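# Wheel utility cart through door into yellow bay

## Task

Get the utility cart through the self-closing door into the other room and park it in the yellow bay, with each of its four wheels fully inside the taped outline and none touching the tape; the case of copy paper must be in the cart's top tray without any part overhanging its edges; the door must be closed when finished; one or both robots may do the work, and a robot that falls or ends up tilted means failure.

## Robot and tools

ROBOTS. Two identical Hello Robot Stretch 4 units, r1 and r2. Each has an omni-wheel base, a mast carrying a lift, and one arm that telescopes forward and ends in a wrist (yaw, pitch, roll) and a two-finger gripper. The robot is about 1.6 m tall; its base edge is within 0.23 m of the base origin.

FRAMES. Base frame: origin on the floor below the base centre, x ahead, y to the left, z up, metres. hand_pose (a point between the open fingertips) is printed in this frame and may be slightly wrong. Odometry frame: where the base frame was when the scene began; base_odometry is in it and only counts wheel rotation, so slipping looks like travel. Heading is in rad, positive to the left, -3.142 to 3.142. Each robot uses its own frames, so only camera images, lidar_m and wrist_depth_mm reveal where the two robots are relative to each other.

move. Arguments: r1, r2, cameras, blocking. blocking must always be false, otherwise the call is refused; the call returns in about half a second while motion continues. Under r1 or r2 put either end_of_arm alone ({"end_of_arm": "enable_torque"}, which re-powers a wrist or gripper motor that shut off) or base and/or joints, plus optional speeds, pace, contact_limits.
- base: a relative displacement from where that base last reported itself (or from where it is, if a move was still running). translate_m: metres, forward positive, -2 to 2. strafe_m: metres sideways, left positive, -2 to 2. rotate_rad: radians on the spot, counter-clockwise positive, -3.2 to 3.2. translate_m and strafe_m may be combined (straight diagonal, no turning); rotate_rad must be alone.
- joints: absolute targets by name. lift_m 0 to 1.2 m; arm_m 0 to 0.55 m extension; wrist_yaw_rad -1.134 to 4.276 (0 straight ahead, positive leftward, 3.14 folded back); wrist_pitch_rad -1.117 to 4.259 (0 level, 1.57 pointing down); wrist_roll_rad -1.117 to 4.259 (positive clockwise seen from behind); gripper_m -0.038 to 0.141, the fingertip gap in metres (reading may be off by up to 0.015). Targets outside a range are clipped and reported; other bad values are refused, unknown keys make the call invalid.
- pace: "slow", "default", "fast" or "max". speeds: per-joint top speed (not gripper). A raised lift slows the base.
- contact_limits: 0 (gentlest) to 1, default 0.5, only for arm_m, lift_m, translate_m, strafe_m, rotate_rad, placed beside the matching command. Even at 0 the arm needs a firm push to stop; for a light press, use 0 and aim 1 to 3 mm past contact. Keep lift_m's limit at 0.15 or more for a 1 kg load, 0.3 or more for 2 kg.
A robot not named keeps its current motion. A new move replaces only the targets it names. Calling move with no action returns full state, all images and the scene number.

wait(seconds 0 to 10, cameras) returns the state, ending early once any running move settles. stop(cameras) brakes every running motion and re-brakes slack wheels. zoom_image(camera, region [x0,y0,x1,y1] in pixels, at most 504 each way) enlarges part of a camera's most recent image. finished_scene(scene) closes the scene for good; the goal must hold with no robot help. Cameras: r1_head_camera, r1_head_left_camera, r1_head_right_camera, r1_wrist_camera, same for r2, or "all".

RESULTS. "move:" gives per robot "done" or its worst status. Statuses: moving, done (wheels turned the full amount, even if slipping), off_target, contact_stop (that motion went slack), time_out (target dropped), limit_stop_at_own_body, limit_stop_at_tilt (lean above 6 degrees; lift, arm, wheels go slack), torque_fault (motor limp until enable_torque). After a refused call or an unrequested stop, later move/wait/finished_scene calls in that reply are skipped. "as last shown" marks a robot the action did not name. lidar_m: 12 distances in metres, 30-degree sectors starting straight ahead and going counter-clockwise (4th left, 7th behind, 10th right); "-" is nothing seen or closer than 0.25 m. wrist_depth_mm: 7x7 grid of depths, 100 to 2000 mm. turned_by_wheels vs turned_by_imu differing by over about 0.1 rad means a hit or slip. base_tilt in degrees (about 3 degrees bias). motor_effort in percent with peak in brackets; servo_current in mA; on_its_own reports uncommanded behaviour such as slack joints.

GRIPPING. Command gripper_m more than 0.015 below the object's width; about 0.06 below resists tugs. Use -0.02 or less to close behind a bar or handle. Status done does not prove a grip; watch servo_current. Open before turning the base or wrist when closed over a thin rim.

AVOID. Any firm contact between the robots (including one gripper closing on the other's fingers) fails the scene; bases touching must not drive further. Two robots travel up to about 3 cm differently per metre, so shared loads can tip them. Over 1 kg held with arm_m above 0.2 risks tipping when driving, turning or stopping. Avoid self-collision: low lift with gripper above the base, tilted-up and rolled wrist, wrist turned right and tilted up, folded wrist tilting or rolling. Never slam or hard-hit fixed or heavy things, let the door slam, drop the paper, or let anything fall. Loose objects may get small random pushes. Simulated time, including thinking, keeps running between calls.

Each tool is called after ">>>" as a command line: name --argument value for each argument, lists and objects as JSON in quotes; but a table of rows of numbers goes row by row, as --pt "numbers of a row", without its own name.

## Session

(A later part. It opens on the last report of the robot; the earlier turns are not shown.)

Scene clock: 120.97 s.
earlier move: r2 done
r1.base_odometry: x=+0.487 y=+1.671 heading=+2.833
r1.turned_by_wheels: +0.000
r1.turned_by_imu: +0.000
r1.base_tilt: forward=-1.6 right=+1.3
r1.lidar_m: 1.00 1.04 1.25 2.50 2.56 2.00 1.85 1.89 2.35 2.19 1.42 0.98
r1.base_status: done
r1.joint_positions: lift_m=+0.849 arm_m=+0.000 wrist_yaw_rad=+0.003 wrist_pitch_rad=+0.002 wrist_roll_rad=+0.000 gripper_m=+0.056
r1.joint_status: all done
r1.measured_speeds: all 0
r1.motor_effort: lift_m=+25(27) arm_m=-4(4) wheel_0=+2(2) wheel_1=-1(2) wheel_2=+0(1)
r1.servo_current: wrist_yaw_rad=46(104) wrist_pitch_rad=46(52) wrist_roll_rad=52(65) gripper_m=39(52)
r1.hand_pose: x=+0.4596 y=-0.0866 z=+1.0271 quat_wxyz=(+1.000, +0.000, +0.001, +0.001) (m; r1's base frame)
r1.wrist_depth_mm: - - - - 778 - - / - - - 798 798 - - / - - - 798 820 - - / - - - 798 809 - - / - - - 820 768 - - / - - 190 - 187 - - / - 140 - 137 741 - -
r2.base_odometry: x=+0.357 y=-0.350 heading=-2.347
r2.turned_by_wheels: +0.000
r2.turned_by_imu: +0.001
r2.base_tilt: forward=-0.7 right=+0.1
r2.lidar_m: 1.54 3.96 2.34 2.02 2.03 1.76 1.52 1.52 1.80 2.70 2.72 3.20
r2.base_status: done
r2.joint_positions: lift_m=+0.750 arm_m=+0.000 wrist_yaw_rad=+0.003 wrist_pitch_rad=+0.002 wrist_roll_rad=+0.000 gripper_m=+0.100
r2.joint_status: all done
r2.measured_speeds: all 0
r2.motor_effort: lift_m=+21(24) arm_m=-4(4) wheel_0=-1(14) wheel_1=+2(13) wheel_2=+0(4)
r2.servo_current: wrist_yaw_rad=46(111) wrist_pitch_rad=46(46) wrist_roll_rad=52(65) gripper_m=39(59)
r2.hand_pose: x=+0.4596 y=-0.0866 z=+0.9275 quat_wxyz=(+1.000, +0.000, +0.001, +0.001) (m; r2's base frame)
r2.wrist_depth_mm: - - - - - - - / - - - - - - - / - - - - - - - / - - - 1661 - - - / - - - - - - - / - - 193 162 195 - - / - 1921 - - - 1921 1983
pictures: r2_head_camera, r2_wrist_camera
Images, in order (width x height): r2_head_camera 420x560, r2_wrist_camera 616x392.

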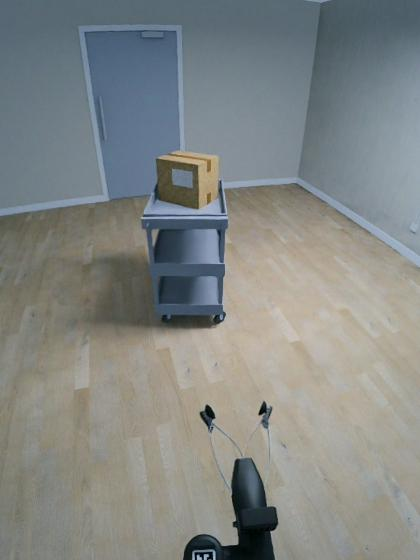

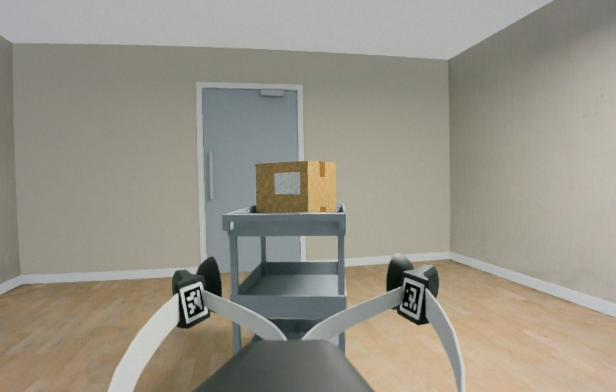

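>>> move --blocking false --r2 '{"base":{"translate_m":0.55,"strafe_m":0.03},"joints":{"wrist_pitch_rad":1.57,"wrist_roll_rad":1.57,"lift_m":1.12,"gripper_m":0.141}}'

>>> wait --seconds 3

>>> wait --seconds 1.5 --cameras '["r2_head_camera","r2_wrist_camera","r2_head_right_camera"]'

>>> zoom_image --camera "r2_head_camera" --region '[80, 140, 380, 500]'

Scene clock: 133.43 s.
move: r2 moving
r1: as last shown
r1.lidar_m: 0.99 1.02 1.22 2.51 2.57 1.97 1.84 1.90 2.36 2.18 1.44 0.96
r1.motor_effort: lift_m=+25(25) arm_m=-4(4) wheel_0=+1(2) wheel_1=-1(1) wheel_2=+0(1)
r1.servo_current: wrist_yaw_rad=46(65) wrist_pitch_rad=39(46) wrist_roll_rad=33(59) gripper_m=39(46)
r1.wrist_depth_mm: - - - - 778 - - / - - - 809 788 - - / - - - 798 809 - - / - - - 809 809 - - / - - - 809 759 - - / - - 190 - 187 - - / - 140 - 137 723 - -
r2.base_odometry: x=+0.336 y=-0.374 heading=-2.347
r2.turned_by_wheels: +0.000
r2.turned_by_imu: +0.001
r2.base_tilt: forward=-0.7 right=+0.0
r2.lidar_m: 1.55 3.97 2.32 2.01 2.01 1.78 1.56 1.55 1.87 2.68 2.70 3.22
r2.base_status: translate_m moving; strafe_m moving
r2.joint_positions: lift_m=+0.788 arm_m=+0.000 wrist_yaw_rad=+0.003 wrist_pitch_rad=+0.582 wrist_roll_rad=+0.589 gripper_m=+0.115
r2.joint_status: lift_m moving; wrist_pitch_rad moving; wrist_roll_rad moving; gripper_m moving
r2.measured_speeds: translate_m=+0.121 strafe_m=+0.006 rotate_rad=+0.001 lift_m=+0.146 arm_m=+0.000 wrist_yaw_rad=+0.000 wrist_pitch_rad=+1.818 wrist_roll_rad=+1.820
r2.motor_effort: lift_m=+20(25) arm_m=-4(4) wheel_0=+7(9) wheel_1=+7(9) wheel_2=-11(13)
r2.servo_current: wrist_yaw_rad=46(59) wrist_pitch_rad=104(104) wrist_roll_rad=91(104) gripper_m=91(91)
r2.hand_pose: x=+0.4121 y=-0.0867 z=+0.8073 quat_wxyz=(+0.917, +0.278, +0.275, -0.082) (m; r2's base frame)
r2.wrist_depth_mm: - - 1397 - - - 1921 / - - - - - 1808 1537 / - - 1661 - 1863 1576 1308 / - - - 1661 1499 1308 1138 / - - 1808 1464 1308 1118 1025 / - 1863 200 1308 195 976 891 / 1808 1499 1336 - 1008 904 820
pictures: none

Scene clock: 136.27 s.
earlier move: r2 done
r1.base_odometry: x=+0.487 y=+1.671 heading=+2.833
r1.turned_by_wheels: +0.000
r1.turned_by_imu: +0.000
r1.base_tilt: forward=-1.6 right=+1.2
r1.lidar_m: 0.99 1.02 1.24 2.51 2.54 1.99 1.85 1.91 2.34 2.17 1.44 0.99
r1.base_status: not commanded
r1.joint_positions: lift_m=+0.849 arm_m=+0.000 wrist_yaw_rad=+0.003 wrist_pitch_rad=+0.002 wrist_roll_rad=+0.000 gripper_m=+0.056
r1.joint_status: not commanded
r1.measured_speeds: all 0
r1.motor_effort: lift_m=+25(25) arm_m=-4(4) wheel_0=+1(2) wheel_1=-1(2) wheel_2=+0(1)
r1.servo_current: wrist_yaw_rad=39(65) wrist_pitch_rad=39(52) wrist_roll_rad=46(72) gripper_m=39(46)
r1.hand_pose: x=+0.4596 y=-0.0866 z=+1.0271 quat_wxyz=(+1.000, +0.000, +0.001, +0.001) (m; r1's base frame)
r1.wrist_depth_mm: - - - - 768 - - / - - - 798 788 - - / - - - 788 809 - - / - - - 809 820 - - / - - - 820 759 - - / - - 190 - 188 - - / - 140 - 137 732 - -
r2.base_odometry: x=-0.007 y=-0.764 heading=-2.347
r2.turned_by_wheels: +0.000
r2.turned_by_imu: +0.001
r2.base_tilt: forward=-0.7 right=+0.1
r2.lidar_m: 1.01 3.70 2.47 2.09 2.10 2.39 2.04 2.06 2.44 2.62 2.62 3.10
r2.base_status: done
r2.joint_positions: lift_m=+1.120 arm_m=+0.000 wrist_yaw_rad=+0.003 wrist_pitch_rad=+1.567 wrist_roll_rad=+1.568 gripper_m=+0.141
r2.joint_status: all done
r2.measured_speeds: all 0
r2.motor_effort: lift_m=+21(27) arm_m=-4(4) wheel_0=+4(10) wheel_1=+3(9) wheel_2=-3(14)
r2.servo_current: wrist_yaw_rad=65(65) wrist_pitch_rad=39(104) wrist_roll_rad=59(104) gripper_m=46(104)
r2.hand_pose: x=+0.1722 y=-0.0874 z=+1.0096 quat_wxyz=(+0.502, +0.500, +0.500, -0.498) (m; r2's base frame)
r2.wrist_depth_mm: 1205 1229 1229 1229 1182 1205 1229 / 1229 1205 1229 1229 1205 1205 1205 / 1255 1205 1229 1229 1229 1255 1229 / 1229 1229 1255 1205 1229 1205 1229 / 1229 1205 1229 1229 - 1229 355 / 1255 1229 1229 1229 198 1229 1205 / 1229 1229 1229 - 1229 1229 1229
wait: 2.83 of 3 s (r2 has come to rest)
pictures: none

Scene clock: 137.77 s.
r1.base_odometry: x=+0.487 y=+1.671 heading=+2.833
r1.turned_by_wheels: +0.000
r1.turned_by_imu: +0.000
r1.base_tilt: forward=-1.6 right=+1.3
r1.lidar_m: 0.98 1.01 1.24 2.49 2.56 1.99 1.85 1.90 2.32 2.18 1.44 1.00
r1.base_status: not commanded
r1.joint_positions: lift_m=+0.849 arm_m=+0.000 wrist_yaw_rad=+0.003 wrist_pitch_rad=+0.002 wrist_roll_rad=+0.000 gripper_m=+0.056
r1.joint_status: not commanded
r1.measured_speeds: all 0
r1.motor_effort: lift_m=+25(25) arm_m=-4(4) wheel_0=+2(2) wheel_1=-1(2) wheel_2=-1(1)
r1.servo_current: wrist_yaw_rad=52(65) wrist_pitch_rad=46(52) wrist_roll_rad=52(72) gripper_m=46(46)
r1.hand_pose: x=+0.4596 y=-0.0866 z=+1.0271 quat_wxyz=(+1.000, +0.000, +0.001, +0.001) (m; r1's base frame)
r1.wrist_depth_mm: - - - - 788 - - / - - - 798 778 - - / - - - 809 809 - - / - - - 798 809 - - / - - - 809 768 - - / - - 190 - 187 - - / - 140 - 136 741 - -
r2.base_odometry: x=-0.007 y=-0.764 heading=-2.347
r2.turned_by_wheels: +0.000
r2.turned_by_imu: +0.000
r2.base_tilt: forward=-0.7 right=+0.1
r2.lidar_m: 1.00 3.69 2.44 2.12 2.10 2.38 2.07 2.07 2.45 2.60 2.61 3.07
r2.base_status: done
r2.joint_positions: lift_m=+1.120 arm_m=+0.000 wrist_yaw_rad=+0.003 wrist_pitch_rad=+1.567 wrist_roll_rad=+1.568 gripper_m=+0.141
r2.joint_status: all done
r2.measured_speeds: all 0
r2.motor_effort: lift_m=+21(27) arm_m=-4(4) wheel_0=+4(10) wheel_1=+3(9) wheel_2=-3(14)
r2.servo_current: wrist_yaw_rad=52(65) wrist_pitch_rad=39(104) wrist_roll_rad=46(104) gripper_m=46(104)
r2.hand_pose: x=+0.1722 y=-0.0874 z=+1.0096 quat_wxyz=(+0.502, +0.500, +0.500, -0.498) (m; r2's base frame)
r2.wrist_depth_mm: 1255 1205 1229 1205 1229 1229 1205 / 1205 1229 1205 1229 1229 1229 1205 / 1205 1205 1205 1229 1229 1205 1205 / 1229 1229 1229 1205 1255 1205 1229 / 1255 1255 1205 1229 - 1255 355 / 1229 1229 1229 1205 198 1229 1229 / 1229 1229 1229 - 1229 1229 1229
wait: 1.50 s; at rest by 0.27 s
pictures: r2_head_camera, r2_head_right_camera, r2_wrist_camera
Images, in order (width x height): r2_head_camera 420x560, r2_head_right_camera 420x672, r2_wrist_camera 616x392.

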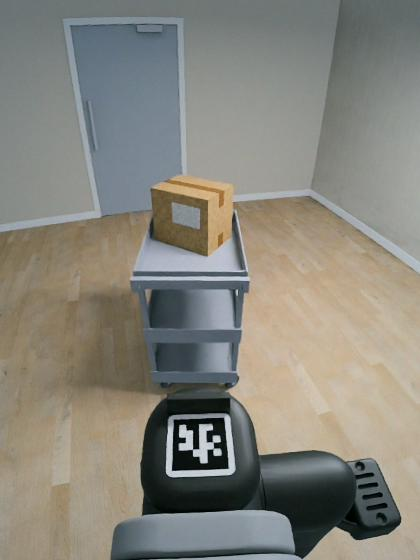

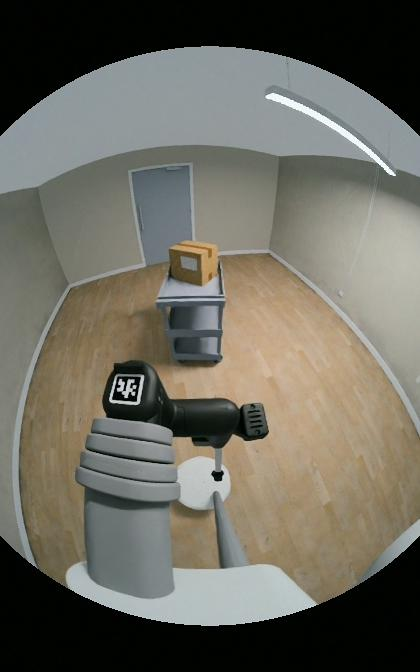

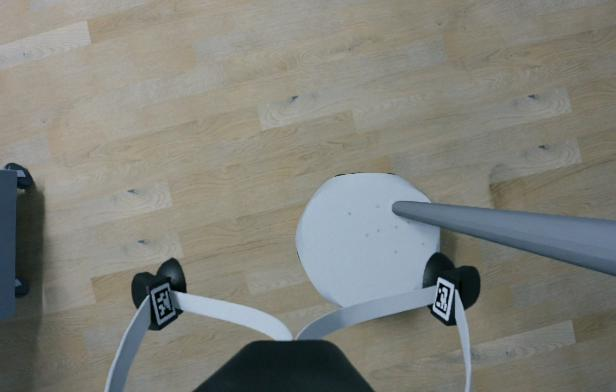

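Scaled by 1.400 from the camera's 420x560 image, which has a finer 1200x1600 frame.

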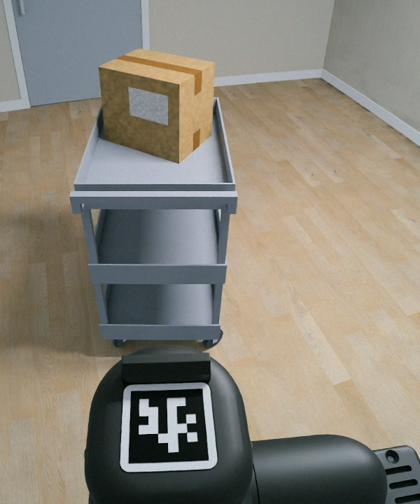

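>>> move --blocking false --r2 '{"base":{"translate_m":0.55,"strafe_m":0.02},"joints":{"arm_m":0.28}}'

>>> wait --seconds 4 --cameras '["r2_head_camera","r2_wrist_camera","r2_head_right_camera"]'

Scene clock: 142.90 s.
move: r2 moving
r1: as last shown
r1.lidar_m: 0.99 1.01 1.24 2.51 2.55 1.99 1.86 1.87 2.35 2.20 1.43 0.98
r1.motor_effort: lift_m=+25(25) arm_m=-4(4) wheel_0=+1(2) wheel_1=-1(1) wheel_2=-1(1)
r1.servo_current: wrist_yaw_rad=52(65) wrist_pitch_rad=39(46) wrist_roll_rad=52(65) gripper_m=39(52)
r1.wrist_depth_mm: - - - - 778 - - / - - - 798 788 - - / - - - 809 820 - - / - - - 809 809 - - / - - - 809 759 - - / - - 190 - 187 - - / - 140 - 136 732 - -
r2.base_odometry: x=-0.028 y=-0.787 heading=-2.347
r2.turned_by_wheels: +0.000
r2.turned_by_imu: +0.001
r2.base_tilt: forward=-0.7 right=+0.1
r2.lidar_m: 0.97 3.65 2.46 2.09 2.13 2.40 2.10 2.10 2.47 2.61 2.61 3.06
r2.base_status: translate_m moving; strafe_m moving
r2.joint_positions: lift_m=+1.120 arm_m=+0.050 wrist_yaw_rad=+0.003 wrist_pitch_rad=+1.567 wrist_roll_rad=+1.568 gripper_m=+0.141
r2.joint_status: arm_m moving
r2.measured_speeds: translate_m=+0.120 strafe_m=+0.004 rotate_rad=+0.000 lift_m=+0.000 arm_m=+0.195 wrist_yaw_rad=+0.000 wrist_pitch_rad=+0.000 wrist_roll_rad=+0.000
r2.motor_effort: lift_m=+21(21) arm_m=+7(10) wheel_0=+10(10) wheel_1=+8(9) wheel_2=-12(13)
r2.servo_current: wrist_yaw_rad=52(59) wrist_pitch_rad=39(46) wrist_roll_rad=52(52) gripper_m=46(52)
r2.hand_pose: x=+0.2226 y=-0.0874 z=+1.0096 quat_wxyz=(+0.502, +0.500, +0.500, -0.498) (m; r2's base frame)
r2.wrist_depth_mm: 1229 1205 1229 1229 1229 1255 1205 / 1205 1255 1255 1205 1205 1182 1205 / 1255 1255 1229 1205 1229 1205 1229 / 1229 1229 1255 1182 1078 1205 1229 / 1229 1229 1229 1229 - 1229 1205 / 1229 1255 1255 1229 198 1229 1229 / 1229 1229 1229 - 1229 1229 1255
pictures: none

Scene clock: 145.73 s.
earlier move: r2 done
r1.base_odometry: x=+0.487 y=+1.671 heading=+2.833
r1.turned_by_wheels: +0.000
r1.turned_by_imu: +0.000
r1.base_tilt: forward=-1.6 right=+1.3
r1.lidar_m: 1.00 1.01 1.23 2.50 2.57 1.97 1.84 1.92 2.34 2.19 1.46 0.98
r1.base_status: not commanded
r1.joint_positions: lift_m=+0.849 arm_m=+0.000 wrist_yaw_rad=+0.003 wrist_pitch_rad=+0.002 wrist_roll_rad=+0.000 gripper_m=+0.056
r1.joint_status: not commanded
r1.measured_speeds: all 0
r1.motor_effort: lift_m=+25(25) arm_m=-4(4) wheel_0=+2(2) wheel_1=-1(2) wheel_2=-1(1)
r1.servo_current: wrist_yaw_rad=39(72) wrist_pitch_rad=39(46) wrist_roll_rad=39(65) gripper_m=39(52)
r1.hand_pose: x=+0.4596 y=-0.0866 z=+1.0271 quat_wxyz=(+1.000, +0.000, +0.001, +0.001) (m; r1's base frame)
r1.wrist_depth_mm: - - - - 768 - - / - - - 798 768 - - / - - - 798 798 - - / - - - 809 798 - - / - - - 809 750 - - / - - 190 - 187 - - / - 140 - 137 732 - -
r2.base_odometry: x=-0.378 y=-1.170 heading=-2.347
r2.turned_by_wheels: +0.000
r2.turned_by_imu: +0.001
r2.base_tilt: forward=-0.6 right=+0.1
r2.lidar_m: 0.47 0.49 2.57 2.22 2.21 2.65 2.60 2.61 2.86 2.51 2.51 0.49
r2.base_status: done
r2.joint_positions: lift_m=+1.120 arm_m=+0.280 wrist_yaw_rad=+0.003 wrist_pitch_rad=+1.567 wrist_roll_rad=+1.568 gripper_m=+0.141
r2.joint_status: all done
r2.measured_speeds: all 0
r2.motor_effort: lift_m=+21(21) arm_m=+7(11) wheel_0=+2(11) wheel_1=+4(9) wheel_2=-3(14)
r2.servo_current: wrist_yaw_rad=59(65) wrist_pitch_rad=46(52) wrist_roll_rad=46(65) gripper_m=52(59)
r2.hand_pose: x=+0.4519 y=-0.0874 z=+1.0096 quat_wxyz=(+0.502, +0.500, +0.500, -0.498) (m; r2's base frame)
r2.wrist_depth_mm: 1229 1229 1229 1205 1229 1205 1205 / 1229 1229 1229 1229 1182 1205 1205 / - - 382 1229 1205 1229 1205 / - - 382 1229 1229 1229 1205 / 433 - 373 1229 1205 - 1205 / - 189 370 1205 1229 204 1229 / - - 375 - 1229 1205 1229
wait: 2.83 of 4 s (r2 has come to rest)
pictures: r2_head_camera, r2_head_right_camera, r2_wrist_camera
Images, in order (width x height): r2_head_camera 420x560, r2_head_right_camera 420x672, r2_wrist_camera 616x392.

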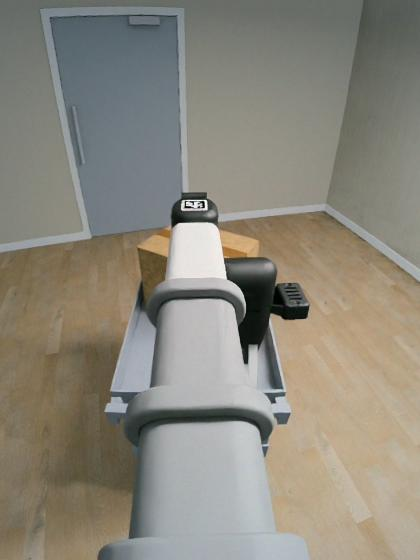

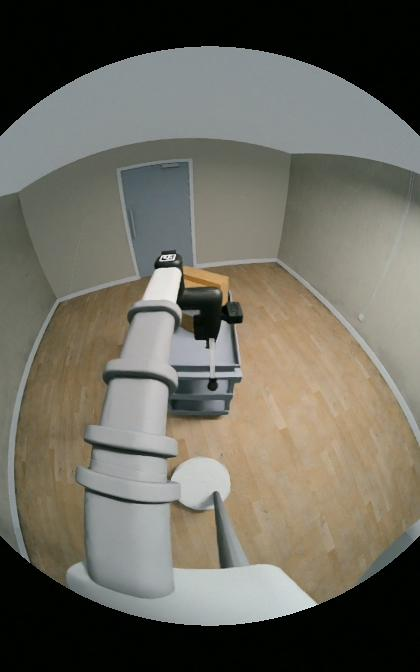

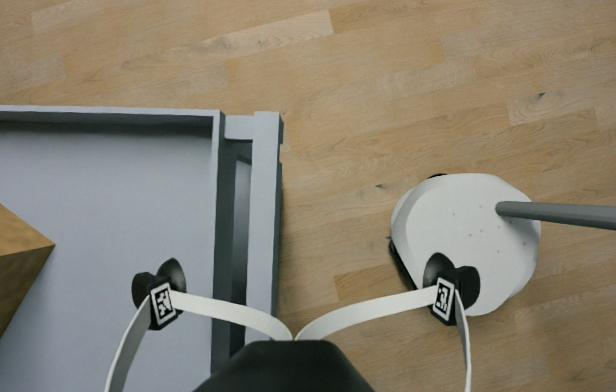

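>>> move --blocking false --r2 '{"joints":{"arm_m":0.333,"lift_m":0.99}}'

>>> wait --seconds 1.5 --cameras '["r2_wrist_camera","r2_head_right_camera"]'

Scene clock: 164.70 s.
move: r2 moving
r1: as last shown
r1.lidar_m: 0.99 1.02 1.21 2.49 2.58 1.98 1.85 1.90 2.34 2.19 1.46 0.98
r1.servo_current: wrist_yaw_rad=65(65) wrist_pitch_rad=39(46) wrist_roll_rad=26(65) gripper_m=46(46)
r1.wrist_depth_mm: - - - - 768 - - / - - - 798 788 - - / - - - 798 809 - - / - - - 809 820 - - / - - - 809 759 - - / - - 190 - 187 - - / - 140 - 137 732 - -
r2.base_odometry: x=-0.378 y=-1.170 heading=-2.347
r2.turned_by_wheels: +0.000
r2.turned_by_imu: +0.000
r2.base_tilt: forward=-0.7 right=+0.1
r2.lidar_m: 0.47 0.52 2.60 2.24 2.25 2.65 2.61 2.61 2.88 2.48 2.51 0.50
r2.base_status: not commanded
r2.joint_positions: lift_m=+1.082 arm_m=+0.323 wrist_yaw_rad=+0.003 wrist_pitch_rad=+1.567 wrist_roll_rad=+1.568 gripper_m=+0.141
r2.joint_status: lift_m moving; arm_m moving
r2.measured_speeds: translate_m=+0.000 strafe_m=+0.000 rotate_rad=+0.000 lift_m=-0.146 arm_m=+0.096 wrist_yaw_rad=+0.000 wrist_pitch_rad=+0.000 wrist_roll_rad=+0.000
r2.motor_effort: lift_m=+12(19) arm_m=+10(10) wheel_0=+2(2) wheel_1=+4(5) wheel_2=-3(3)
r2.servo_current: wrist_yaw_rad=46(52) wrist_pitch_rad=39(46) wrist_roll_rad=39(59) gripper_m=46(52)
r2.hand_pose: x=+0.4948 y=-0.0874 z=+0.9722 quat_wxyz=(+0.502, +0.500, +0.500, -0.498) (m; r2's base frame)
r2.wrist_depth_mm: 1205 1205 1182 1205 1182 1182 1182 / 1205 1182 1182 1182 1182 1138 1160 / - - 382 364 1160 1182 1182 / - - 377 699 1182 - 1160 / 382 - 340 723 1205 - 1205 / 410 189 191 340 1182 189 1182 / - - - - 1182 1182 1182
pictures: none

Scene clock: 165.80 s.
earlier move: r2 done
r1.base_odometry: x=+0.487 y=+1.671 heading=+2.833
r1.turned_by_wheels: +0.000
r1.turned_by_imu: +0.000
r1.base_tilt: forward=-1.6 right=+1.3
r1.lidar_m: 0.99 1.03 1.25 2.50 2.58 1.96 1.84 1.90 2.36 2.19 1.42 1.00
r1.base_status: not commanded
r1.joint_positions: lift_m=+0.849 arm_m=+0.000 wrist_yaw_rad=+0.003 wrist_pitch_rad=+0.002 wrist_roll_rad=+0.000 gripper_m=+0.056
r1.joint_status: not commanded
r1.measured_speeds: all 0
r1.motor_effort: lift_m=+25(25) arm_m=-4(4) wheel_0=+1(2) wheel_1=-1(2) wheel_2=+0(1)
r1.servo_current: wrist_yaw_rad=65(65) wrist_pitch_rad=39(52) wrist_roll_rad=46(65) gripper_m=39(52)
r1.hand_pose: x=+0.4596 y=-0.0866 z=+1.0271 quat_wxyz=(+1.000, +0.000, +0.001, +0.001) (m; r1's base frame)
r1.wrist_depth_mm: - - - - 768 - - / - - - 798 778 - - / - - - 809 798 - - / - - - 809 809 - - / - - - 809 759 - - / - - 190 - 187 - - / - 140 - 137 732 - -
r2.base_odometry: x=-0.378 y=-1.170 heading=-2.347
r2.turned_by_wheels: +0.000
r2.turned_by_imu: +0.000
r2.base_tilt: forward=-0.7 right=+0.1
r2.lidar_m: 0.48 0.53 2.60 2.23 2.24 2.66 2.61 2.61 2.88 2.52 2.50 0.47
r2.base_status: not commanded
r2.joint_positions: lift_m=+0.990 arm_m=+0.333 wrist_yaw_rad=+0.003 wrist_pitch_rad=+1.567 wrist_roll_rad=+1.568 gripper_m=+0.141
r2.joint_status: all done
r2.measured_speeds: all 0
r2.motor_effort: lift_m=+14(19) arm_m=+7(10) wheel_0=+2(3) wheel_1=+4(5) wheel_2=-3(3)
r2.servo_current: wrist_yaw_rad=46(59) wrist_pitch_rad=39(46) wrist_roll_rad=46(59) gripper_m=52(59)
r2.hand_pose: x=+0.5049 y=-0.0874 z=+0.8801 quat_wxyz=(+0.502, +0.500, +0.500, -0.498) (m; r2's base frame)
r2.wrist_depth_mm: 1078 1098 1098 1078 1098 1078 1078 / 307 301 266 266 1098 1098 1078 / - - 282 241 1078 1078 1078 / - - 296 242 1078 - 1078 / - - 254 241 1078 - - / - 189 217 242 1118 186 1060 / - - - - 1098 1098 1098
wait: 1.10 of 1.5 s (r2 has come to rest)
pictures: r2_head_right_camera, r2_wrist_camera
Images, in order (width x height): r2_head_right_camera 420x672, r2_wrist_camera 616x392.

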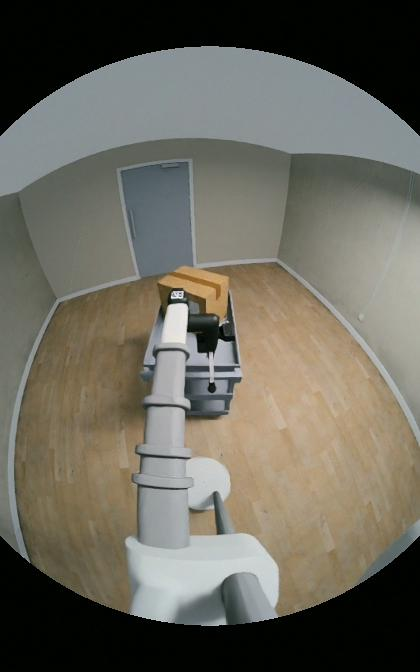

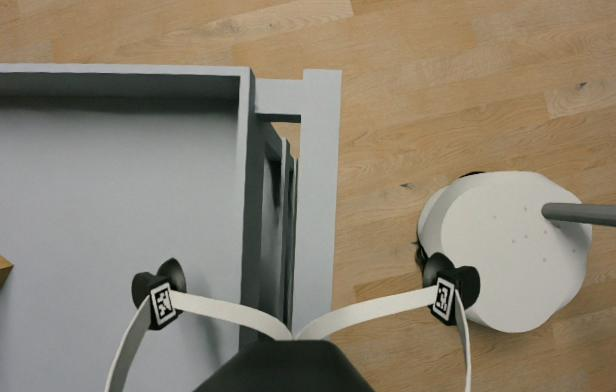

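>>> move --blocking false --r2 '{"joints":{"lift_m":0.93},"contact_limits":{"lift_m":0.2}}'

>>> wait --seconds 1

>>> move --blocking false --r2 '{"joints":{"gripper_m":0.0}}'

>>> wait --seconds 2 --cameras '["r2_wrist_camera"]'

Scene clock: 173.30 s.
move: r2 moving
r1: as last shown
r1.base_tilt: forward=-1.6 right=+1.2
r1.lidar_m: 0.99 1.01 1.20 2.51 2.55 1.98 1.85 1.91 2.36 2.19 1.45 0.99
r1.motor_effort: lift_m=+25(25) arm_m=-4(4) wheel_0=+1(2) wheel_1=-1(1) wheel_2=+0(1)
r1.servo_current: wrist_yaw_rad=65(65) wrist_pitch_rad=39(46) wrist_roll_rad=26(65) gripper_m=46(52)
r1.wrist_depth_mm: - - - - 778 - - / - - - 809 778 - - / - - - 798 809 - - / - - - 798 809 - - / - - - 809 768 - - / - - 190 - 187 - - / - 140 - 136 732 - -
r2.base_odometry: x=-0.378 y=-1.170 heading=-2.347
r2.turned_by_wheels: +0.000
r2.turned_by_imu: +0.000
r2.base_tilt: forward=-0.7 right=+0.1
r2.lidar_m: 0.46 0.53 2.59 2.25 2.25 2.65 2.59 2.62 2.85 2.49 2.51 0.49
r2.base_status: not commanded
r2.joint_positions: lift_m=+0.953 arm_m=+0.333 wrist_yaw_rad=+0.003 wrist_pitch_rad=+1.567 wrist_roll_rad=+1.568 gripper_m=+0.141
r2.joint_status: lift_m moving
r2.measured_speeds: translate_m=+0.000 strafe_m=+0.000 rotate_rad=+0.000 lift_m=-0.124 arm_m=+0.000 wrist_yaw_rad=+0.000 wrist_pitch_rad=+0.000 wrist_roll_rad=+0.000
r2.motor_effort: lift_m=+12(14) arm_m=+7(7) wheel_0=+2(3) wheel_1=+5(5) wheel_2=-3(3)
r2.servo_current: wrist_yaw_rad=52(52) wrist_pitch_rad=39(46) wrist_roll_rad=39(59) gripper_m=52(52)
r2.contact_limits: lift_m 0.2
r2.hand_pose: x=+0.5049 y=-0.0874 z=+0.8431 quat_wxyz=(+0.502, +0.500, +0.500, -0.498) (m; r2's base frame)
r2.wrist_depth_mm: 1098 1078 1060 1060 1060 1060 1060 / 245 242 230 230 1042 1042 1042 / - - 237 207 1060 1042 1060 / - - 243 207 1098 - 809 / - - 219 208 1060 - - / - 189 208 207 1060 186 - / - - - - 1060 1078 1042
pictures: none

Scene clock: 173.97 s.
earlier move: r2 done
r1.base_odometry: x=+0.487 y=+1.671 heading=+2.833
r1.turned_by_wheels: +0.000
r1.turned_by_imu: +0.000
r1.base_tilt: forward=-1.6 right=+1.2
r1.lidar_m: 1.00 1.03 1.25 2.50 2.54 2.00 1.84 1.89 2.37 2.21 1.45 0.98
r1.base_status: not commanded
r1.joint_positions: lift_m=+0.849 arm_m=+0.000 wrist_yaw_rad=+0.003 wrist_pitch_rad=+0.002 wrist_roll_rad=+0.000 gripper_m=+0.056
r1.joint_status: not commanded
r1.measured_speeds: all 0
r1.motor_effort: lift_m=+25(25) arm_m=-4(4) wheel_0=+2(2) wheel_1=-1(1) wheel_2=-1(1)
r1.servo_current: wrist_yaw_rad=59(72) wrist_pitch_rad=46(52) wrist_roll_rad=46(65) gripper_m=39(52)
r1.hand_pose: x=+0.4596 y=-0.0866 z=+1.0271 quat_wxyz=(+1.000, +0.000, +0.001, +0.001) (m; r1's base frame)
r1.wrist_depth_mm: - - - - 768 - - / - - - 809 798 - - / - - - 798 798 - - / - - - 798 809 - - / - - - 788 759 - - / - - 190 - 187 - - / - 141 - 137 732 - -
r2.base_odometry: x=-0.378 y=-1.170 heading=-2.347
r2.turned_by_wheels: +0.000
r2.turned_by_imu: +0.000
r2.base_tilt: forward=-0.6 right=+0.1
r2.lidar_m: 0.48 0.52 2.59 2.23 2.26 2.66 2.62 2.60 2.89 2.49 2.51 0.49
r2.base_status: not commanded
r2.joint_positions: lift_m=+0.930 arm_m=+0.333 wrist_yaw_rad=+0.003 wrist_pitch_rad=+1.567 wrist_roll_rad=+1.568 gripper_m=+0.141
r2.joint_status: all done
r2.measured_speeds: all 0
r2.motor_effort: lift_m=+14(16) arm_m=+7(7) wheel_0=+2(3) wheel_1=+4(5) wheel_2=-3(3)
r2.servo_current: wrist_yaw_rad=39(59) wrist_pitch_rad=39(46) wrist_roll_rad=59(59) gripper_m=52(59)
r2.contact_limits: lift_m 0.2
r2.hand_pose: x=+0.5049 y=-0.0874 z=+0.8202 quat_wxyz=(+0.502, +0.500, +0.500, -0.498) (m; r2's base frame)
r2.wrist_depth_mm: 186 200 1042 1025 1025 1025 1025 / 245 239 207 181 1025 1025 1008 / - - 200 182 1042 1042 1008 / - - 207 181 1042 - 798 / - - 211 182 1008 - - / - 190 186 182 1042 186 - / - - - - 1025 1025 1042
wait: 0.67 of 1 s (r2 has come to rest)
pictures: none

Scene clock: 174.47 s.
move: r2 moving
r1: as last shown
r1.base_tilt: forward=-1.6 right=+1.3
r1.lidar_m: 0.99 1.01 1.21 2.50 2.56 1.99 1.86 1.94 2.32 2.15 1.45 0.99
r1.servo_current: wrist_yaw_rad=59(65) wrist_pitch_rad=39(46) wrist_roll_rad=59(59) gripper_m=46(52)
r1.wrist_depth_mm: - - - - 788 - - / - - - 798 778 - - / - - - 798 809 - - / - - - 820 809 - - / - - - 809 759 - - / - - 189 - 187 - - / - 141 - 136 732 - -
r2.base_odometry: x=-0.378 y=-1.170 heading=-2.347
r2.turned_by_wheels: +0.000
r2.turned_by_imu: +0.000
r2.base_tilt: forward=-0.6 right=+0.1
r2.lidar_m: 0.48 0.52 2.55 2.24 2.24 2.64 2.59 2.61 2.87 2.52 2.50 0.50
r2.base_status: not commanded
r2.joint_positions: lift_m=+0.930 arm_m=+0.333 wrist_yaw_rad=+0.003 wrist_pitch_rad=+1.567 wrist_roll_rad=+1.568 gripper_m=+0.129
r2.joint_status: gripper_m moving
r2.measured_speeds: all 0
r2.motor_effort: lift_m=+14(14) arm_m=+7(7) wheel_0=+2(3) wheel_1=+4(5) wheel_2=-3(3)
r2.servo_current: wrist_yaw_rad=52(52) wrist_pitch_rad=46(46) wrist_roll_rad=52(59) gripper_m=104(104)
r2.contact_limits: lift_m 0.2
r2.hand_pose: x=+0.5049 y=-0.0874 z=+0.8202 quat_wxyz=(+0.502, +0.500, +0.500, -0.498) (m; r2's base frame)
r2.wrist_depth_mm: 186 200 1042 1025 1008 1042 1008 / 243 239 207 181 1042 1025 1025 / - - 200 182 1042 1025 1025 / - - 206 182 1042 - 809 / - - 213 182 1025 - - / - 187 184 182 213 - - / - - - - 1025 1042 1042
pictures: none

Scene clock: 176.30 s.
earlier move: r2 done
r1.base_odometry: x=+0.487 y=+1.671 heading=+2.833
r1.turned_by_wheels: +0.000
r1.turned_by_imu: +0.000
r1.base_tilt: forward=-1.6 right=+1.3
r1.lidar_m: 1.00 1.03 1.23 2.50 2.57 1.97 1.84 1.87 2.35 2.20 1.42 0.99
r1.base_status: not commanded
r1.joint_positions: lift_m=+0.849 arm_m=+0.000 wrist_yaw_rad=+0.003 wrist_pitch_rad=+0.002 wrist_roll_rad=+0.000 gripper_m=+0.056
r1.joint_status: not commanded
r1.measured_speeds: all 0
r1.motor_effort: lift_m=+25(25) arm_m=-4(4) wheel_0=+1(2) wheel_1=-1(1) wheel_2=+0(1)
r1.servo_current: wrist_yaw_rad=52(65) wrist_pitch_rad=39(52) wrist_roll_rad=46(65) gripper_m=39(52)
r1.hand_pose: x=+0.4596 y=-0.0866 z=+1.0271 quat_wxyz=(+1.000, +0.000, +0.001, +0.001) (m; r1's base frame)
r1.wrist_depth_mm: - - - - 768 - - / - - - 798 778 - - / - - - 798 809 - - / - - - 798 809 - - / - - - 809 768 - - / - - 190 - 187 - - / - 141 - 137 732 - -
r2.base_odometry: x=-0.378 y=-1.170 heading=-2.346
r2.turned_by_wheels: +0.000
r2.turned_by_imu: +0.000
r2.base_tilt: forward=-0.6 right=+0.1
r2.lidar_m: 0.47 0.51 2.54 2.25 2.23 2.66 2.60 2.60 2.86 2.51 2.50 0.50
r2.base_status: not commanded
r2.joint_positions: lift_m=+0.929 arm_m=+0.333 wrist_yaw_rad=+0.003 wrist_pitch_rad=+1.565 wrist_roll_rad=+1.569 gripper_m=+0.002
r2.joint_status: all done
r2.measured_speeds: all 0
r2.motor_effort: lift_m=+24(24) arm_m=+4(7) wheel_0=+2(3) wheel_1=+5(5) wheel_2=-1(3)
r2.servo_current: wrist_yaw_rad=46(59) wrist_pitch_rad=39(52) wrist_roll_rad=46(65) gripper_m=182(371)
r2.contact_limits: lift_m 0.2
r2.hand_pose: x=+0.5057 y=-0.0874 z=+0.8193 quat_wxyz=(+0.502, +0.500, +0.500, -0.498) (m; r2's base frame)
r2.wrist_depth_mm: 188 1025 1042 1042 1008 1025 1025 / 228 221 199 199 1008 1025 991 / - - - 521 1008 1025 1008 / - - - 1025 174 - - / - - 208 182 991 - - / - 161 183 500 179 - - / - 137 - - 1025 1042 1025
wait: 1.83 of 2 s (r2 has come to rest)
pictures: r2_wrist_camera
Images, in order (width x height): r2_wrist_camera 616x392.

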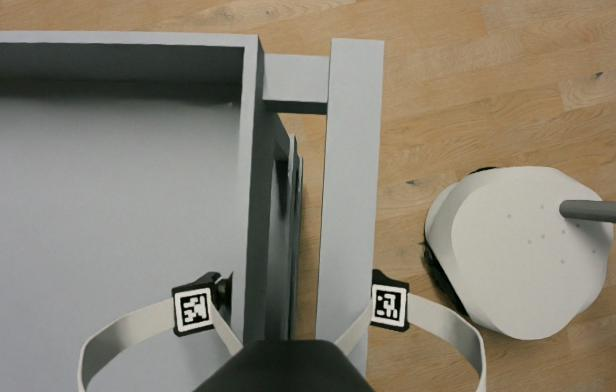

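>>> move --blocking false --r2 '{"base":{"translate_m":-0.6},"speeds":{},"pace":"slow"}'

>>> wait --seconds 7.5 --cameras '["r2_wrist_camera","r2_head_right_camera","r2_head_left_camera","r2_head_camera"]'

r2: "speeds" must be an object that gives a speed for at least one key that is commanded beside it, as in {"wrist_pitch_rad": 1.82}; or leave "speeds" out
Scene clock: 184.90 s.
r1.base_odometry: x=+0.487 y=+1.671 heading=+2.833
r1.turned_by_wheels: +0.000
r1.turned_by_imu: +0.000
r1.base_tilt: forward=-1.6 right=+1.3
r1.lidar_m: 0.98 1.03 1.26 2.49 2.56 1.99 1.84 1.89 2.35 2.17 1.44 0.98
r1.base_status: not commanded
r1.joint_positions: lift_m=+0.849 arm_m=+0.000 wrist_yaw_rad=+0.003 wrist_pitch_rad=+0.002 wrist_roll_rad=+0.000 gripper_m=+0.056
r1.joint_status: not commanded
r1.measured_speeds: all 0
r1.motor_effort: lift_m=+25(25) arm_m=-4(4) wheel_0=+1(2) wheel_1=-1(1) wheel_2=+0(1)
r1.servo_current: wrist_yaw_rad=46(65) wrist_pitch_rad=46(52) wrist_roll_rad=46(65) gripper_m=46(52)
r1.hand_pose: x=+0.4596 y=-0.0866 z=+1.0271 quat_wxyz=(+1.000, +0.000, +0.001, +0.001) (m; r1's base frame)
r1.wrist_depth_mm: - - - - 768 - - / - - - 798 788 - - / - - - 809 798 - - / - - - 798 820 - - / - - - 798 759 - - / - - 190 - 187 - - / - 141 - 137 732 - -
r2.base_odometry: x=-0.378 y=-1.170 heading=-2.346
r2.turned_by_wheels: +0.000
r2.turned_by_imu: +0.000
r2.base_tilt: forward=-0.7 right=+0.1
r2.lidar_m: 0.44 0.51 2.58 2.23 2.24 2.66 2.58 2.61 2.89 2.50 2.51 0.48
r2.base_status: not commanded
r2.joint_positions: lift_m=+0.929 arm_m=+0.333 wrist_yaw_rad=+0.003 wrist_pitch_rad=+1.565 wrist_roll_rad=+1.569 gripper_m=+0.002
r2.joint_status: all done
r2.measured_speeds: all 0
r2.motor_effort: lift_m=+24(24) arm_m=+4(7) wheel_0=+2(3) wheel_1=+5(5) wheel_2=-1(3)
r2.servo_current: wrist_yaw_rad=52(59) wrist_pitch_rad=52(52) wrist_roll_rad=59(65) gripper_m=189(371)
r2.contact_limits: lift_m 0.2
r2.hand_pose: x=+0.5057 y=-0.0874 z=+0.8193 quat_wxyz=(+0.502, +0.500, +0.500, -0.498) (m; r2's base frame)
r2.wrist_depth_mm: 188 1025 1025 1025 1025 1008 1008 / 227 220 199 200 1025 1025 1008 / - - - 521 1025 1025 1025 / - - - 1025 175 - - / - - 208 182 991 - - / - 162 183 496 179 - - / - 137 - - 1025 1042 1008
pictures: none

not run: a call was refused earlier in this reply.

>>> move --blocking false --r2 '{"base":{"translate_m":-0.6},"pace":"slow"}'

>>> wait --seconds 7.5 --cameras '["r2_wrist_camera","r2_head_right_camera","r2_head_left_camera","r2_head_camera"]'

Scene clock: 188.17 s.
move: r2 moving
r1.base_odometry: x=+0.487 y=+1.671 heading=+2.833
r1.turned_by_wheels: +0.000
r1.turned_by_imu: +0.000
r1.base_tilt: forward=-1.6 right=+1.3
r1.lidar_m: 1.00 1.03 1.21 2.49 2.56 1.96 1.86 1.89 2.37 2.18 1.42 1.00
r1.base_status: not commanded
r1.joint_positions: lift_m=+0.849 arm_m=+0.000 wrist_yaw_rad=+0.003 wrist_pitch_rad=+0.002 wrist_roll_rad=+0.000 gripper_m=+0.056
r1.joint_status: not commanded
r1.measured_speeds: all 0
r1.motor_effort: lift_m=+25(25) arm_m=-4(4) wheel_0=+2(2) wheel_1=-1(1) wheel_2=-1(1)
r1.servo_current: wrist_yaw_rad=33(59) wrist_pitch_rad=39(52) wrist_roll_rad=46(59) gripper_m=39(46)
r1.hand_pose: x=+0.4596 y=-0.0866 z=+1.0271 quat_wxyz=(+1.000, +0.000, +0.001, +0.001) (m; r1's base frame)
r1.wrist_depth_mm: - - - - 778 - - / - - - 809 778 - - / - - - 809 809 - - / - - - 798 798 - - / - - - 809 759 - - / - - 191 - 188 - - / - 140 - 137 741 - -
r2.base_odometry: x=-0.369 y=-1.162 heading=-2.346
r2.turned_by_wheels: +0.000
r2.turned_by_imu: +0.001
r2.base_tilt: forward=-0.6 right=+0.1
r2.lidar_m: 0.46 0.50 2.57 2.21 2.24 2.65 2.59 2.59 2.90 2.51 2.52 0.50
r2.base_status: translate_m moving
r2.joint_positions: lift_m=+0.929 arm_m=+0.333 wrist_yaw_rad=+0.003 wrist_pitch_rad=+1.564 wrist_roll_rad=+1.569 gripper_m=+0.002
r2.joint_status: not commanded
r2.measured_speeds: translate_m=-0.048 strafe_m=+0.000 rotate_rad=+0.001 lift_m=+0.000 arm_m=+0.000 wrist_yaw_rad=+0.000 wrist_pitch_rad=-0.003 wrist_roll_rad=+0.000
r2.motor_effort: lift_m=+24(24) arm_m=+4(5) wheel_0=-1(14) wheel_1=-7(7) wheel_2=+13(13)
r2.servo_current: wrist_yaw_rad=46(52) wrist_pitch_rad=46(46) wrist_roll_rad=52(52) gripper_m=182(189)
r2.contact_limits: lift_m 0.2
r2.hand_pose: x=+0.5060 y=-0.0874 z=+0.8193 quat_wxyz=(+0.503, +0.501, +0.499, -0.497) (m; r2's base frame)
r2.wrist_depth_mm: 189 1042 1042 1008 1008 1008 1008 / 228 221 198 200 1025 1025 1008 / - - - 397 1025 1025 1008 / - - 181 176 1025 - - / - - 187 177 1025 - - / - 163 185 500 177 - - / - - - - 1025 1042 1025
pictures: none

Scene clock: 194.97 s.
earlier move: r2 done
r1.base_odometry: x=+0.487 y=+1.671 heading=+2.833
r1.turned_by_wheels: +0.000
r1.turned_by_imu: +0.000
r1.base_tilt: forward=-1.6 right=+1.3
r1.lidar_m: 0.98 1.02 1.24 2.51 2.58 1.98 1.86 1.90 2.35 2.19 1.44 0.99
r1.base_status: not commanded
r1.joint_positions: lift_m=+0.849 arm_m=+0.000 wrist_yaw_rad=+0.003 wrist_pitch_rad=+0.002 wrist_roll_rad=+0.000 gripper_m=+0.056
r1.joint_status: not commanded
r1.measured_speeds: all 0
r1.motor_effort: lift_m=+25(25) arm_m=-4(4) wheel_0=+1(2) wheel_1=-1(2) wheel_2=-1(1)
r1.servo_current: wrist_yaw_rad=52(78) wrist_pitch_rad=33(52) wrist_roll_rad=33(72) gripper_m=39(52)
r1.hand_pose: x=+0.4596 y=-0.0866 z=+1.0271 quat_wxyz=(+1.000, +0.000, +0.001, +0.001) (m; r1's base frame)
r1.wrist_depth_mm: - - - - 778 - - / - - - 809 778 - - / - - - 798 809 - - / - - - 809 820 - - / - - - 809 768 - - / - - 190 - 187 - - / - 140 - 136 732 - -
r2.base_odometry: x=+0.042 y=-0.742 heading=-2.346
r2.turned_by_wheels: +0.000
r2.turned_by_imu: +0.003
r2.base_tilt: forward=-0.7 right=+0.0
r2.lidar_m: 0.46 0.50 2.42 2.07 2.07 2.32 2.01 2.02 2.40 2.65 2.64 0.50
r2.base_status: done
r2.joint_positions: lift_m=+0.929 arm_m=+0.333 wrist_yaw_rad=+0.003 wrist_pitch_rad=+1.564 wrist_roll_rad=+1.569 gripper_m=+0.002
r2.joint_status: not commanded
r2.measured_speeds: all 0
r2.motor_effort: lift_m=+25(25) arm_m=+4(5) wheel_0=-1(14) wheel_1=-4(8) wheel_2=+7(14)
r2.servo_current: wrist_yaw_rad=39(65) wrist_pitch_rad=52(52) wrist_roll_rad=39(65) gripper_m=169(189)
r2.contact_limits: lift_m 0.2
r2.hand_pose: x=+0.5060 y=-0.0874 z=+0.8193 quat_wxyz=(+0.503, +0.501, +0.499, -0.497) (m; r2's base frame)
r2.wrist_depth_mm: 1025 1042 1025 1042 991 1025 1008 / 191 198 202 201 1025 1025 1008 / - - 198 364 1025 1008 1025 / - - 193 177 1025 - - / - - 190 177 1025 - - / - 169 184 177 179 - - / - 138 - - 1008 1025 1042
wait: 6.80 of 7.5 s (r2 has come to rest)
pictures: r2_head_camera, r2_head_left_camera, r2_head_right_camera, r2_wrist_camera
Images, in order (width x height): r2_head_camera 420x560, r2_head_left_camera 420x672, r2_head_right_camera 420x672, r2_wrist_camera 616x392.

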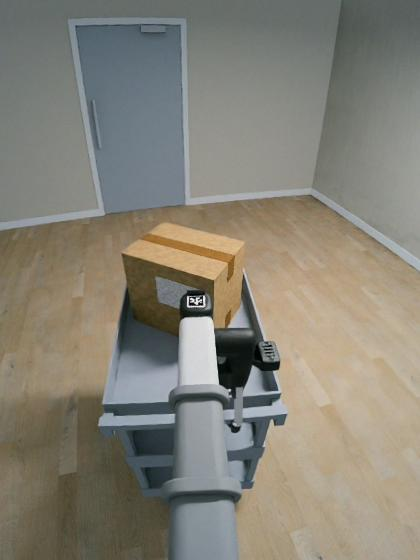

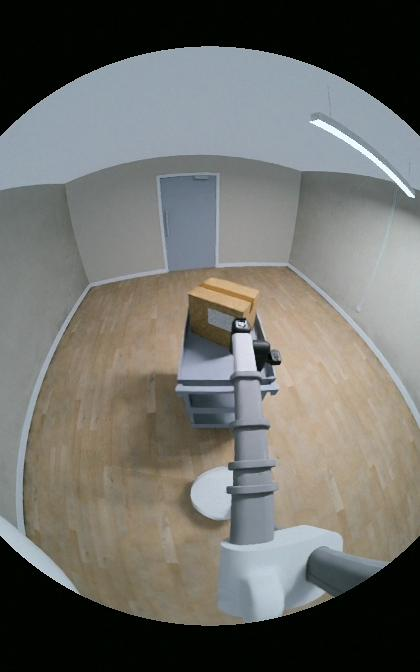

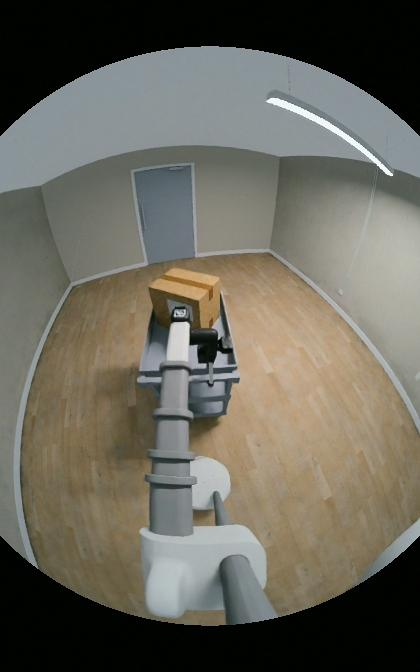

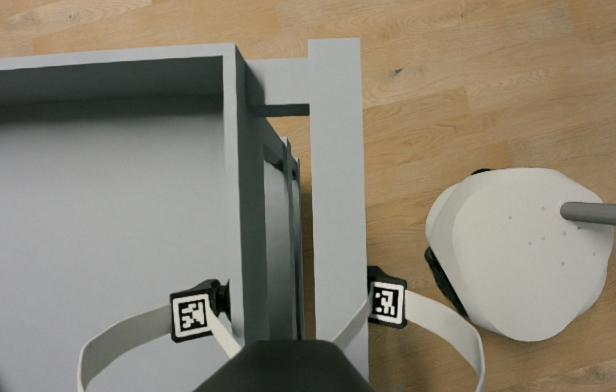

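>>> move --blocking false --r2 '{"base":{"translate_m":-0.5},"pace":"slow"}' --r1 '{"base":{"translate_m":0.25,"strafe_m":0.12},"joints":{"gripper_m":0.0}}'

>>> wait --seconds 3

>>> wait --seconds 5 --cameras '["r1_head_camera","r1_head_left_camera","r1_wrist_camera","r2_head_left_camera"]'

Scene clock: 236.30 s.
move: r1 moving; r2 moving
r1.base_odometry: x=+0.453 y=+1.666 heading=+2.834
r1.turned_by_wheels: +0.000
r1.turned_by_imu: +0.000
r1.base_tilt: forward=-1.6 right=+1.3
r1.lidar_m: 0.96 0.99 1.18 2.47 2.56 2.04 1.86 1.95 2.34 2.21 1.41 0.96
r1.base_status: translate_m moving; strafe_m moving
r1.joint_positions: lift_m=+0.849 arm_m=+0.000 wrist_yaw_rad=+0.003 wrist_pitch_rad=+0.002 wrist_roll_rad=+0.000 gripper_m=+0.037
r1.joint_status: gripper_m moving
r1.measured_speeds: translate_m=+0.121 strafe_m=+0.059 rotate_rad=-0.002 lift_m=+0.000 arm_m=+0.000 wrist_yaw_rad=+0.000 wrist_pitch_rad=+0.000 wrist_roll_rad=+0.000
r1.motor_effort: lift_m=+25(25) arm_m=-4(4) wheel_0=+1(5) wheel_1=+8(9) wheel_2=-8(9)
r1.servo_current: wrist_yaw_rad=52(65) wrist_pitch_rad=39(46) wrist_roll_rad=46(59) gripper_m=104(104)
r1.hand_pose: x=+0.4596 y=-0.0867 z=+1.0271 quat_wxyz=(+1.000, +0.000, +0.001, +0.001) (m; r1's base frame)
r1.wrist_depth_mm: - - - - 741 - - / - - - 768 778 - - / - - - 768 778 - - / - - - 778 788 - - / - - - 788 759 - - / - - 189 - 186 - - / - 143 - 138 707 - -
r2.base_odometry: x=+0.051 y=-0.733 heading=-2.346
r2.turned_by_wheels: +0.000
r2.turned_by_imu: +0.001
r2.base_tilt: forward=-0.7 right=+0.1
r2.lidar_m: 0.47 0.47 2.41 2.06 2.09 2.32 1.99 2.02 2.38 2.63 2.65 0.51
r2.base_status: translate_m moving
r2.joint_positions: lift_m=+0.929 arm_m=+0.333 wrist_yaw_rad=+0.003 wrist_pitch_rad=+1.564 wrist_roll_rad=+1.569 gripper_m=+0.002
r2.joint_status: not commanded
r2.measured_speeds: translate_m=-0.049 strafe_m=+0.000 rotate_rad=+0.000 lift_m=+0.000 arm_m=+0.000 wrist_yaw_rad=+0.000 wrist_pitch_rad=+0.000 wrist_roll_rad=+0.000
r2.motor_effort: lift_m=+24(24) arm_m=+4(5) wheel_0=-5(5) wheel_1=-5(6) wheel_2=+12(15)
r2.servo_current: wrist_yaw_rad=52(59) wrist_pitch_rad=52(52) wrist_roll_rad=52(52) gripper_m=169(176)
r2.contact_limits: lift_m 0.2
r2.hand_pose: x=+0.5060 y=-0.0874 z=+0.8193 quat_wxyz=(+0.503, +0.501, +0.499, -0.497) (m; r2's base frame)
r2.wrist_depth_mm: 1060 1042 1025 1025 1008 1025 1008 / 191 213 202 201 1025 1008 1008 / - - 197 176 1025 1008 1025 / - - 193 177 1025 - - / - - 189 177 1025 - - / - 169 185 178 177 - - / - 138 - - 1042 1042 1025
pictures: none

Scene clock: 238.10 s.
earlier move: r1 done; r2 moving
r1.base_odometry: x=+0.213 y=+1.632 heading=+2.834
r1.turned_by_wheels: +0.000
r1.turned_by_imu: +0.001
r1.base_tilt: forward=-1.6 right=+1.2
r1.lidar_m: 0.74 0.76 0.87 2.07 2.46 2.26 2.10 2.16 2.45 2.31 1.04 0.78
r1.base_status: done
r1.joint_positions: lift_m=+0.850 arm_m=+0.000 wrist_yaw_rad=+0.003 wrist_pitch_rad=+0.002 wrist_roll_rad=+0.000 gripper_m=+0.001
r1.joint_status: all done
r1.measured_speeds: all 0
r1.motor_effort: lift_m=+24(25) arm_m=-4(4) wheel_0=+4(5) wheel_1=+1(10) wheel_2=+1(10)
r1.servo_current: wrist_yaw_rad=52(65) wrist_pitch_rad=39(46) wrist_roll_rad=52(65) gripper_m=46(124)
r1.hand_pose: x=+0.4595 y=-0.0867 z=+1.0272 quat_wxyz=(+1.000, +0.000, +0.001, +0.001) (m; r1's base frame)
r1.wrist_depth_mm: 512 525 530 535 539 549 496 / 517 521 535 539 544 554 504 / 512 521 530 535 549 554 508 / 521 525 530 544 549 554 512 / 521 530 535 539 549 559 512 / 521 525 530 202 554 559 508 / 521 530 188 164 156 559 508
r2.base_odometry: x=+0.168 y=-0.613 heading=-2.346
r2.turned_by_wheels: +0.000
r2.turned_by_imu: +0.001
r2.base_tilt: forward=-0.6 right=+0.1
r2.lidar_m: 0.44 0.48 2.39 2.02 2.04 2.11 1.84 1.84 2.21 2.67 2.70 0.51
r2.base_status: translate_m moving
r2.joint_positions: lift_m=+0.929 arm_m=+0.333 wrist_yaw_rad=+0.003 wrist_pitch_rad=+1.564 wrist_roll_rad=+1.569 gripper_m=+0.002
r2.joint_status: not commanded
r2.measured_speeds: translate_m=-0.100 strafe_m=+0.000 rotate_rad=-0.001 lift_m=+0.000 arm_m=+0.000 wrist_yaw_rad=+0.000 wrist_pitch_rad=+0.000 wrist_roll_rad=+0.000
r2.motor_effort: lift_m=+24(24) arm_m=+4(5) wheel_0=+0(5) wheel_1=-5(8) wheel_2=+11(15)
r2.servo_current: wrist_yaw_rad=52(65) wrist_pitch_rad=46(52) wrist_roll_rad=52(65) gripper_m=163(176)
r2.contact_limits: lift_m 0.2
r2.hand_pose: x=+0.5060 y=-0.0874 z=+0.8193 quat_wxyz=(+0.503, +0.501, +0.499, -0.497) (m; r2's base frame)
r2.wrist_depth_mm: 1042 1042 1042 1042 1025 1008 1008 / 200 193 202 200 1025 1008 1008 / - - 210 177 1025 1008 1025 / - - 199 177 1008 - - / - - 191 177 1042 - - / - 163 183 178 179 - - / - 138 - - 1025 1025 1042
wait: 1.80 of 3 s (r1 has come to rest)
pictures: none

Scene clock: 242.07 s.
earlier move: r2 done
r1.base_odometry: x=+0.213 y=+1.632 heading=+2.834
r1.turned_by_wheels: +0.000
r1.turned_by_imu: +0.000
r1.base_tilt: forward=-1.6 right=+1.3
r1.lidar_m: 0.73 0.76 0.86 2.08 2.47 2.27 2.10 2.17 2.46 2.29 1.04 0.79
r1.base_status: done
r1.joint_positions: lift_m=+0.850 arm_m=+0.000 wrist_yaw_rad=+0.003 wrist_pitch_rad=+0.002 wrist_roll_rad=+0.000 gripper_m=+0.001
r1.joint_status: all done
r1.measured_speeds: all 0
r1.motor_effort: lift_m=+24(25) arm_m=-4(4) wheel_0=+3(5) wheel_1=+1(10) wheel_2=+1(10)
r1.servo_current: wrist_yaw_rad=52(65) wrist_pitch_rad=39(52) wrist_roll_rad=46(72) gripper_m=52(124)
r1.hand_pose: x=+0.4595 y=-0.0867 z=+1.0272 quat_wxyz=(+1.000, +0.000, +0.001, +0.001) (m; r1's base frame)
r1.wrist_depth_mm: 517 521 535 535 544 554 496 / 517 517 535 539 544 549 504 / 521 525 535 539 544 559 508 / 521 525 530 535 554 554 504 / 521 525 535 539 554 559 508 / 525 535 530 203 544 559 508 / 521 525 189 164 156 559 508
r2.base_odometry: x=+0.392 y=-0.385 heading=-2.346
r2.turned_by_wheels: +0.000
r2.turned_by_imu: +0.002
r2.base_tilt: forward=-0.7 right=+0.1
r2.lidar_m: 0.45 0.47 2.29 1.94 1.96 1.79 1.52 1.53 1.82 2.75 2.76 0.50
r2.base_status: done
r2.joint_positions: lift_m=+0.929 arm_m=+0.333 wrist_yaw_rad=+0.003 wrist_pitch_rad=+1.564 wrist_roll_rad=+1.568 gripper_m=+0.002
r2.joint_status: not commanded
r2.measured_speeds: all 0
r2.motor_effort: lift_m=+24(24) arm_m=+4(5) wheel_0=+0(6) wheel_1=-2(8) wheel_2=+9(15)
r2.servo_current: wrist_yaw_rad=39(65) wrist_pitch_rad=52(52) wrist_roll_rad=52(65) gripper_m=163(176)
r2.contact_limits: lift_m 0.2
r2.hand_pose: x=+0.5060 y=-0.0874 z=+0.8193 quat_wxyz=(+0.503, +0.500, +0.500, -0.497) (m; r2's base frame)
r2.wrist_depth_mm: 1060 1042 1042 1025 1025 1025 1008 / 206 198 201 175 1042 1008 1025 / - - 194 177 1025 1008 1025 / - - 206 177 1025 - - / - - 198 177 1025 - - / - 162 183 178 179 - - / - 138 - - 1042 1025 1042
wait: 3.97 of 5 s (r2 has come to rest)
pictures: r1_head_camera, r1_head_left_camera, r1_wrist_camera, r2_head_left_camera
Images, in order (width x height): r1_head_camera 420x560, r1_head_left_camera 420x672, r1_wrist_camera 616x392, r2_head_left_camera 420x672.

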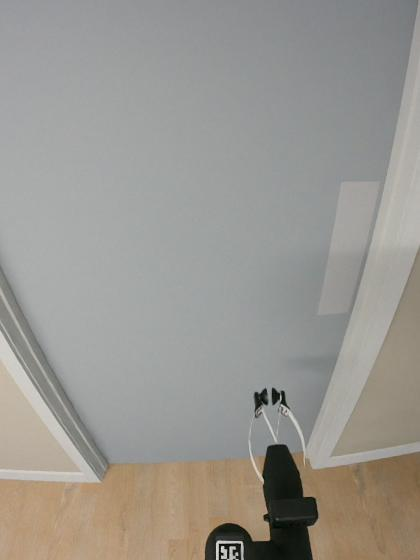

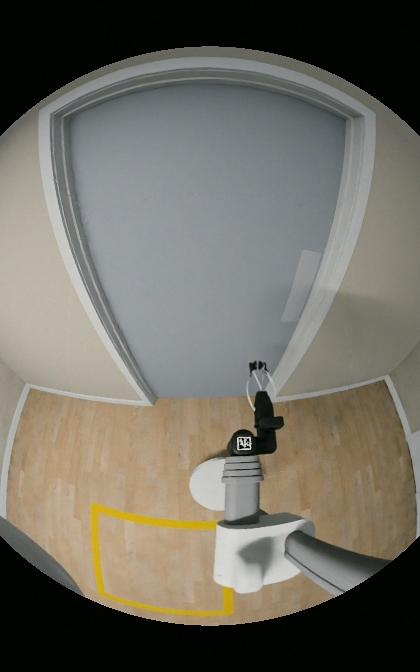

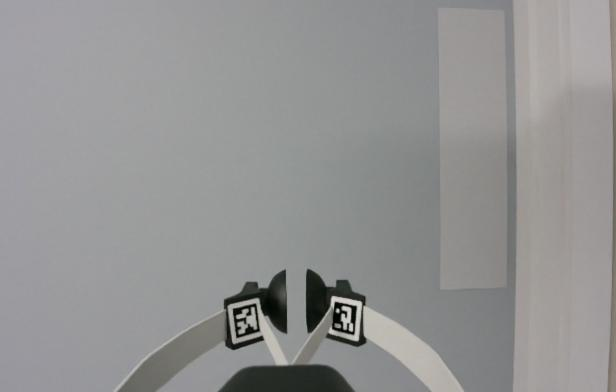

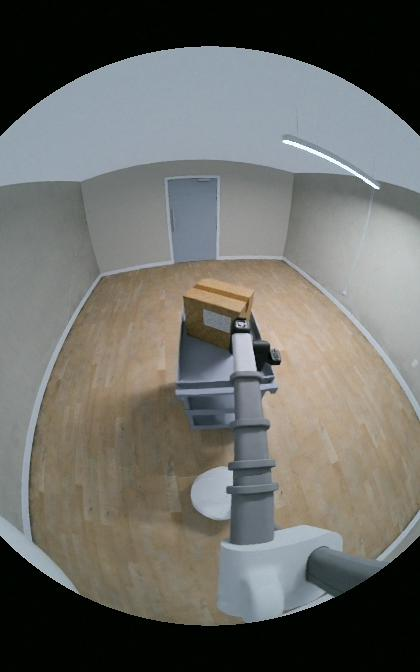

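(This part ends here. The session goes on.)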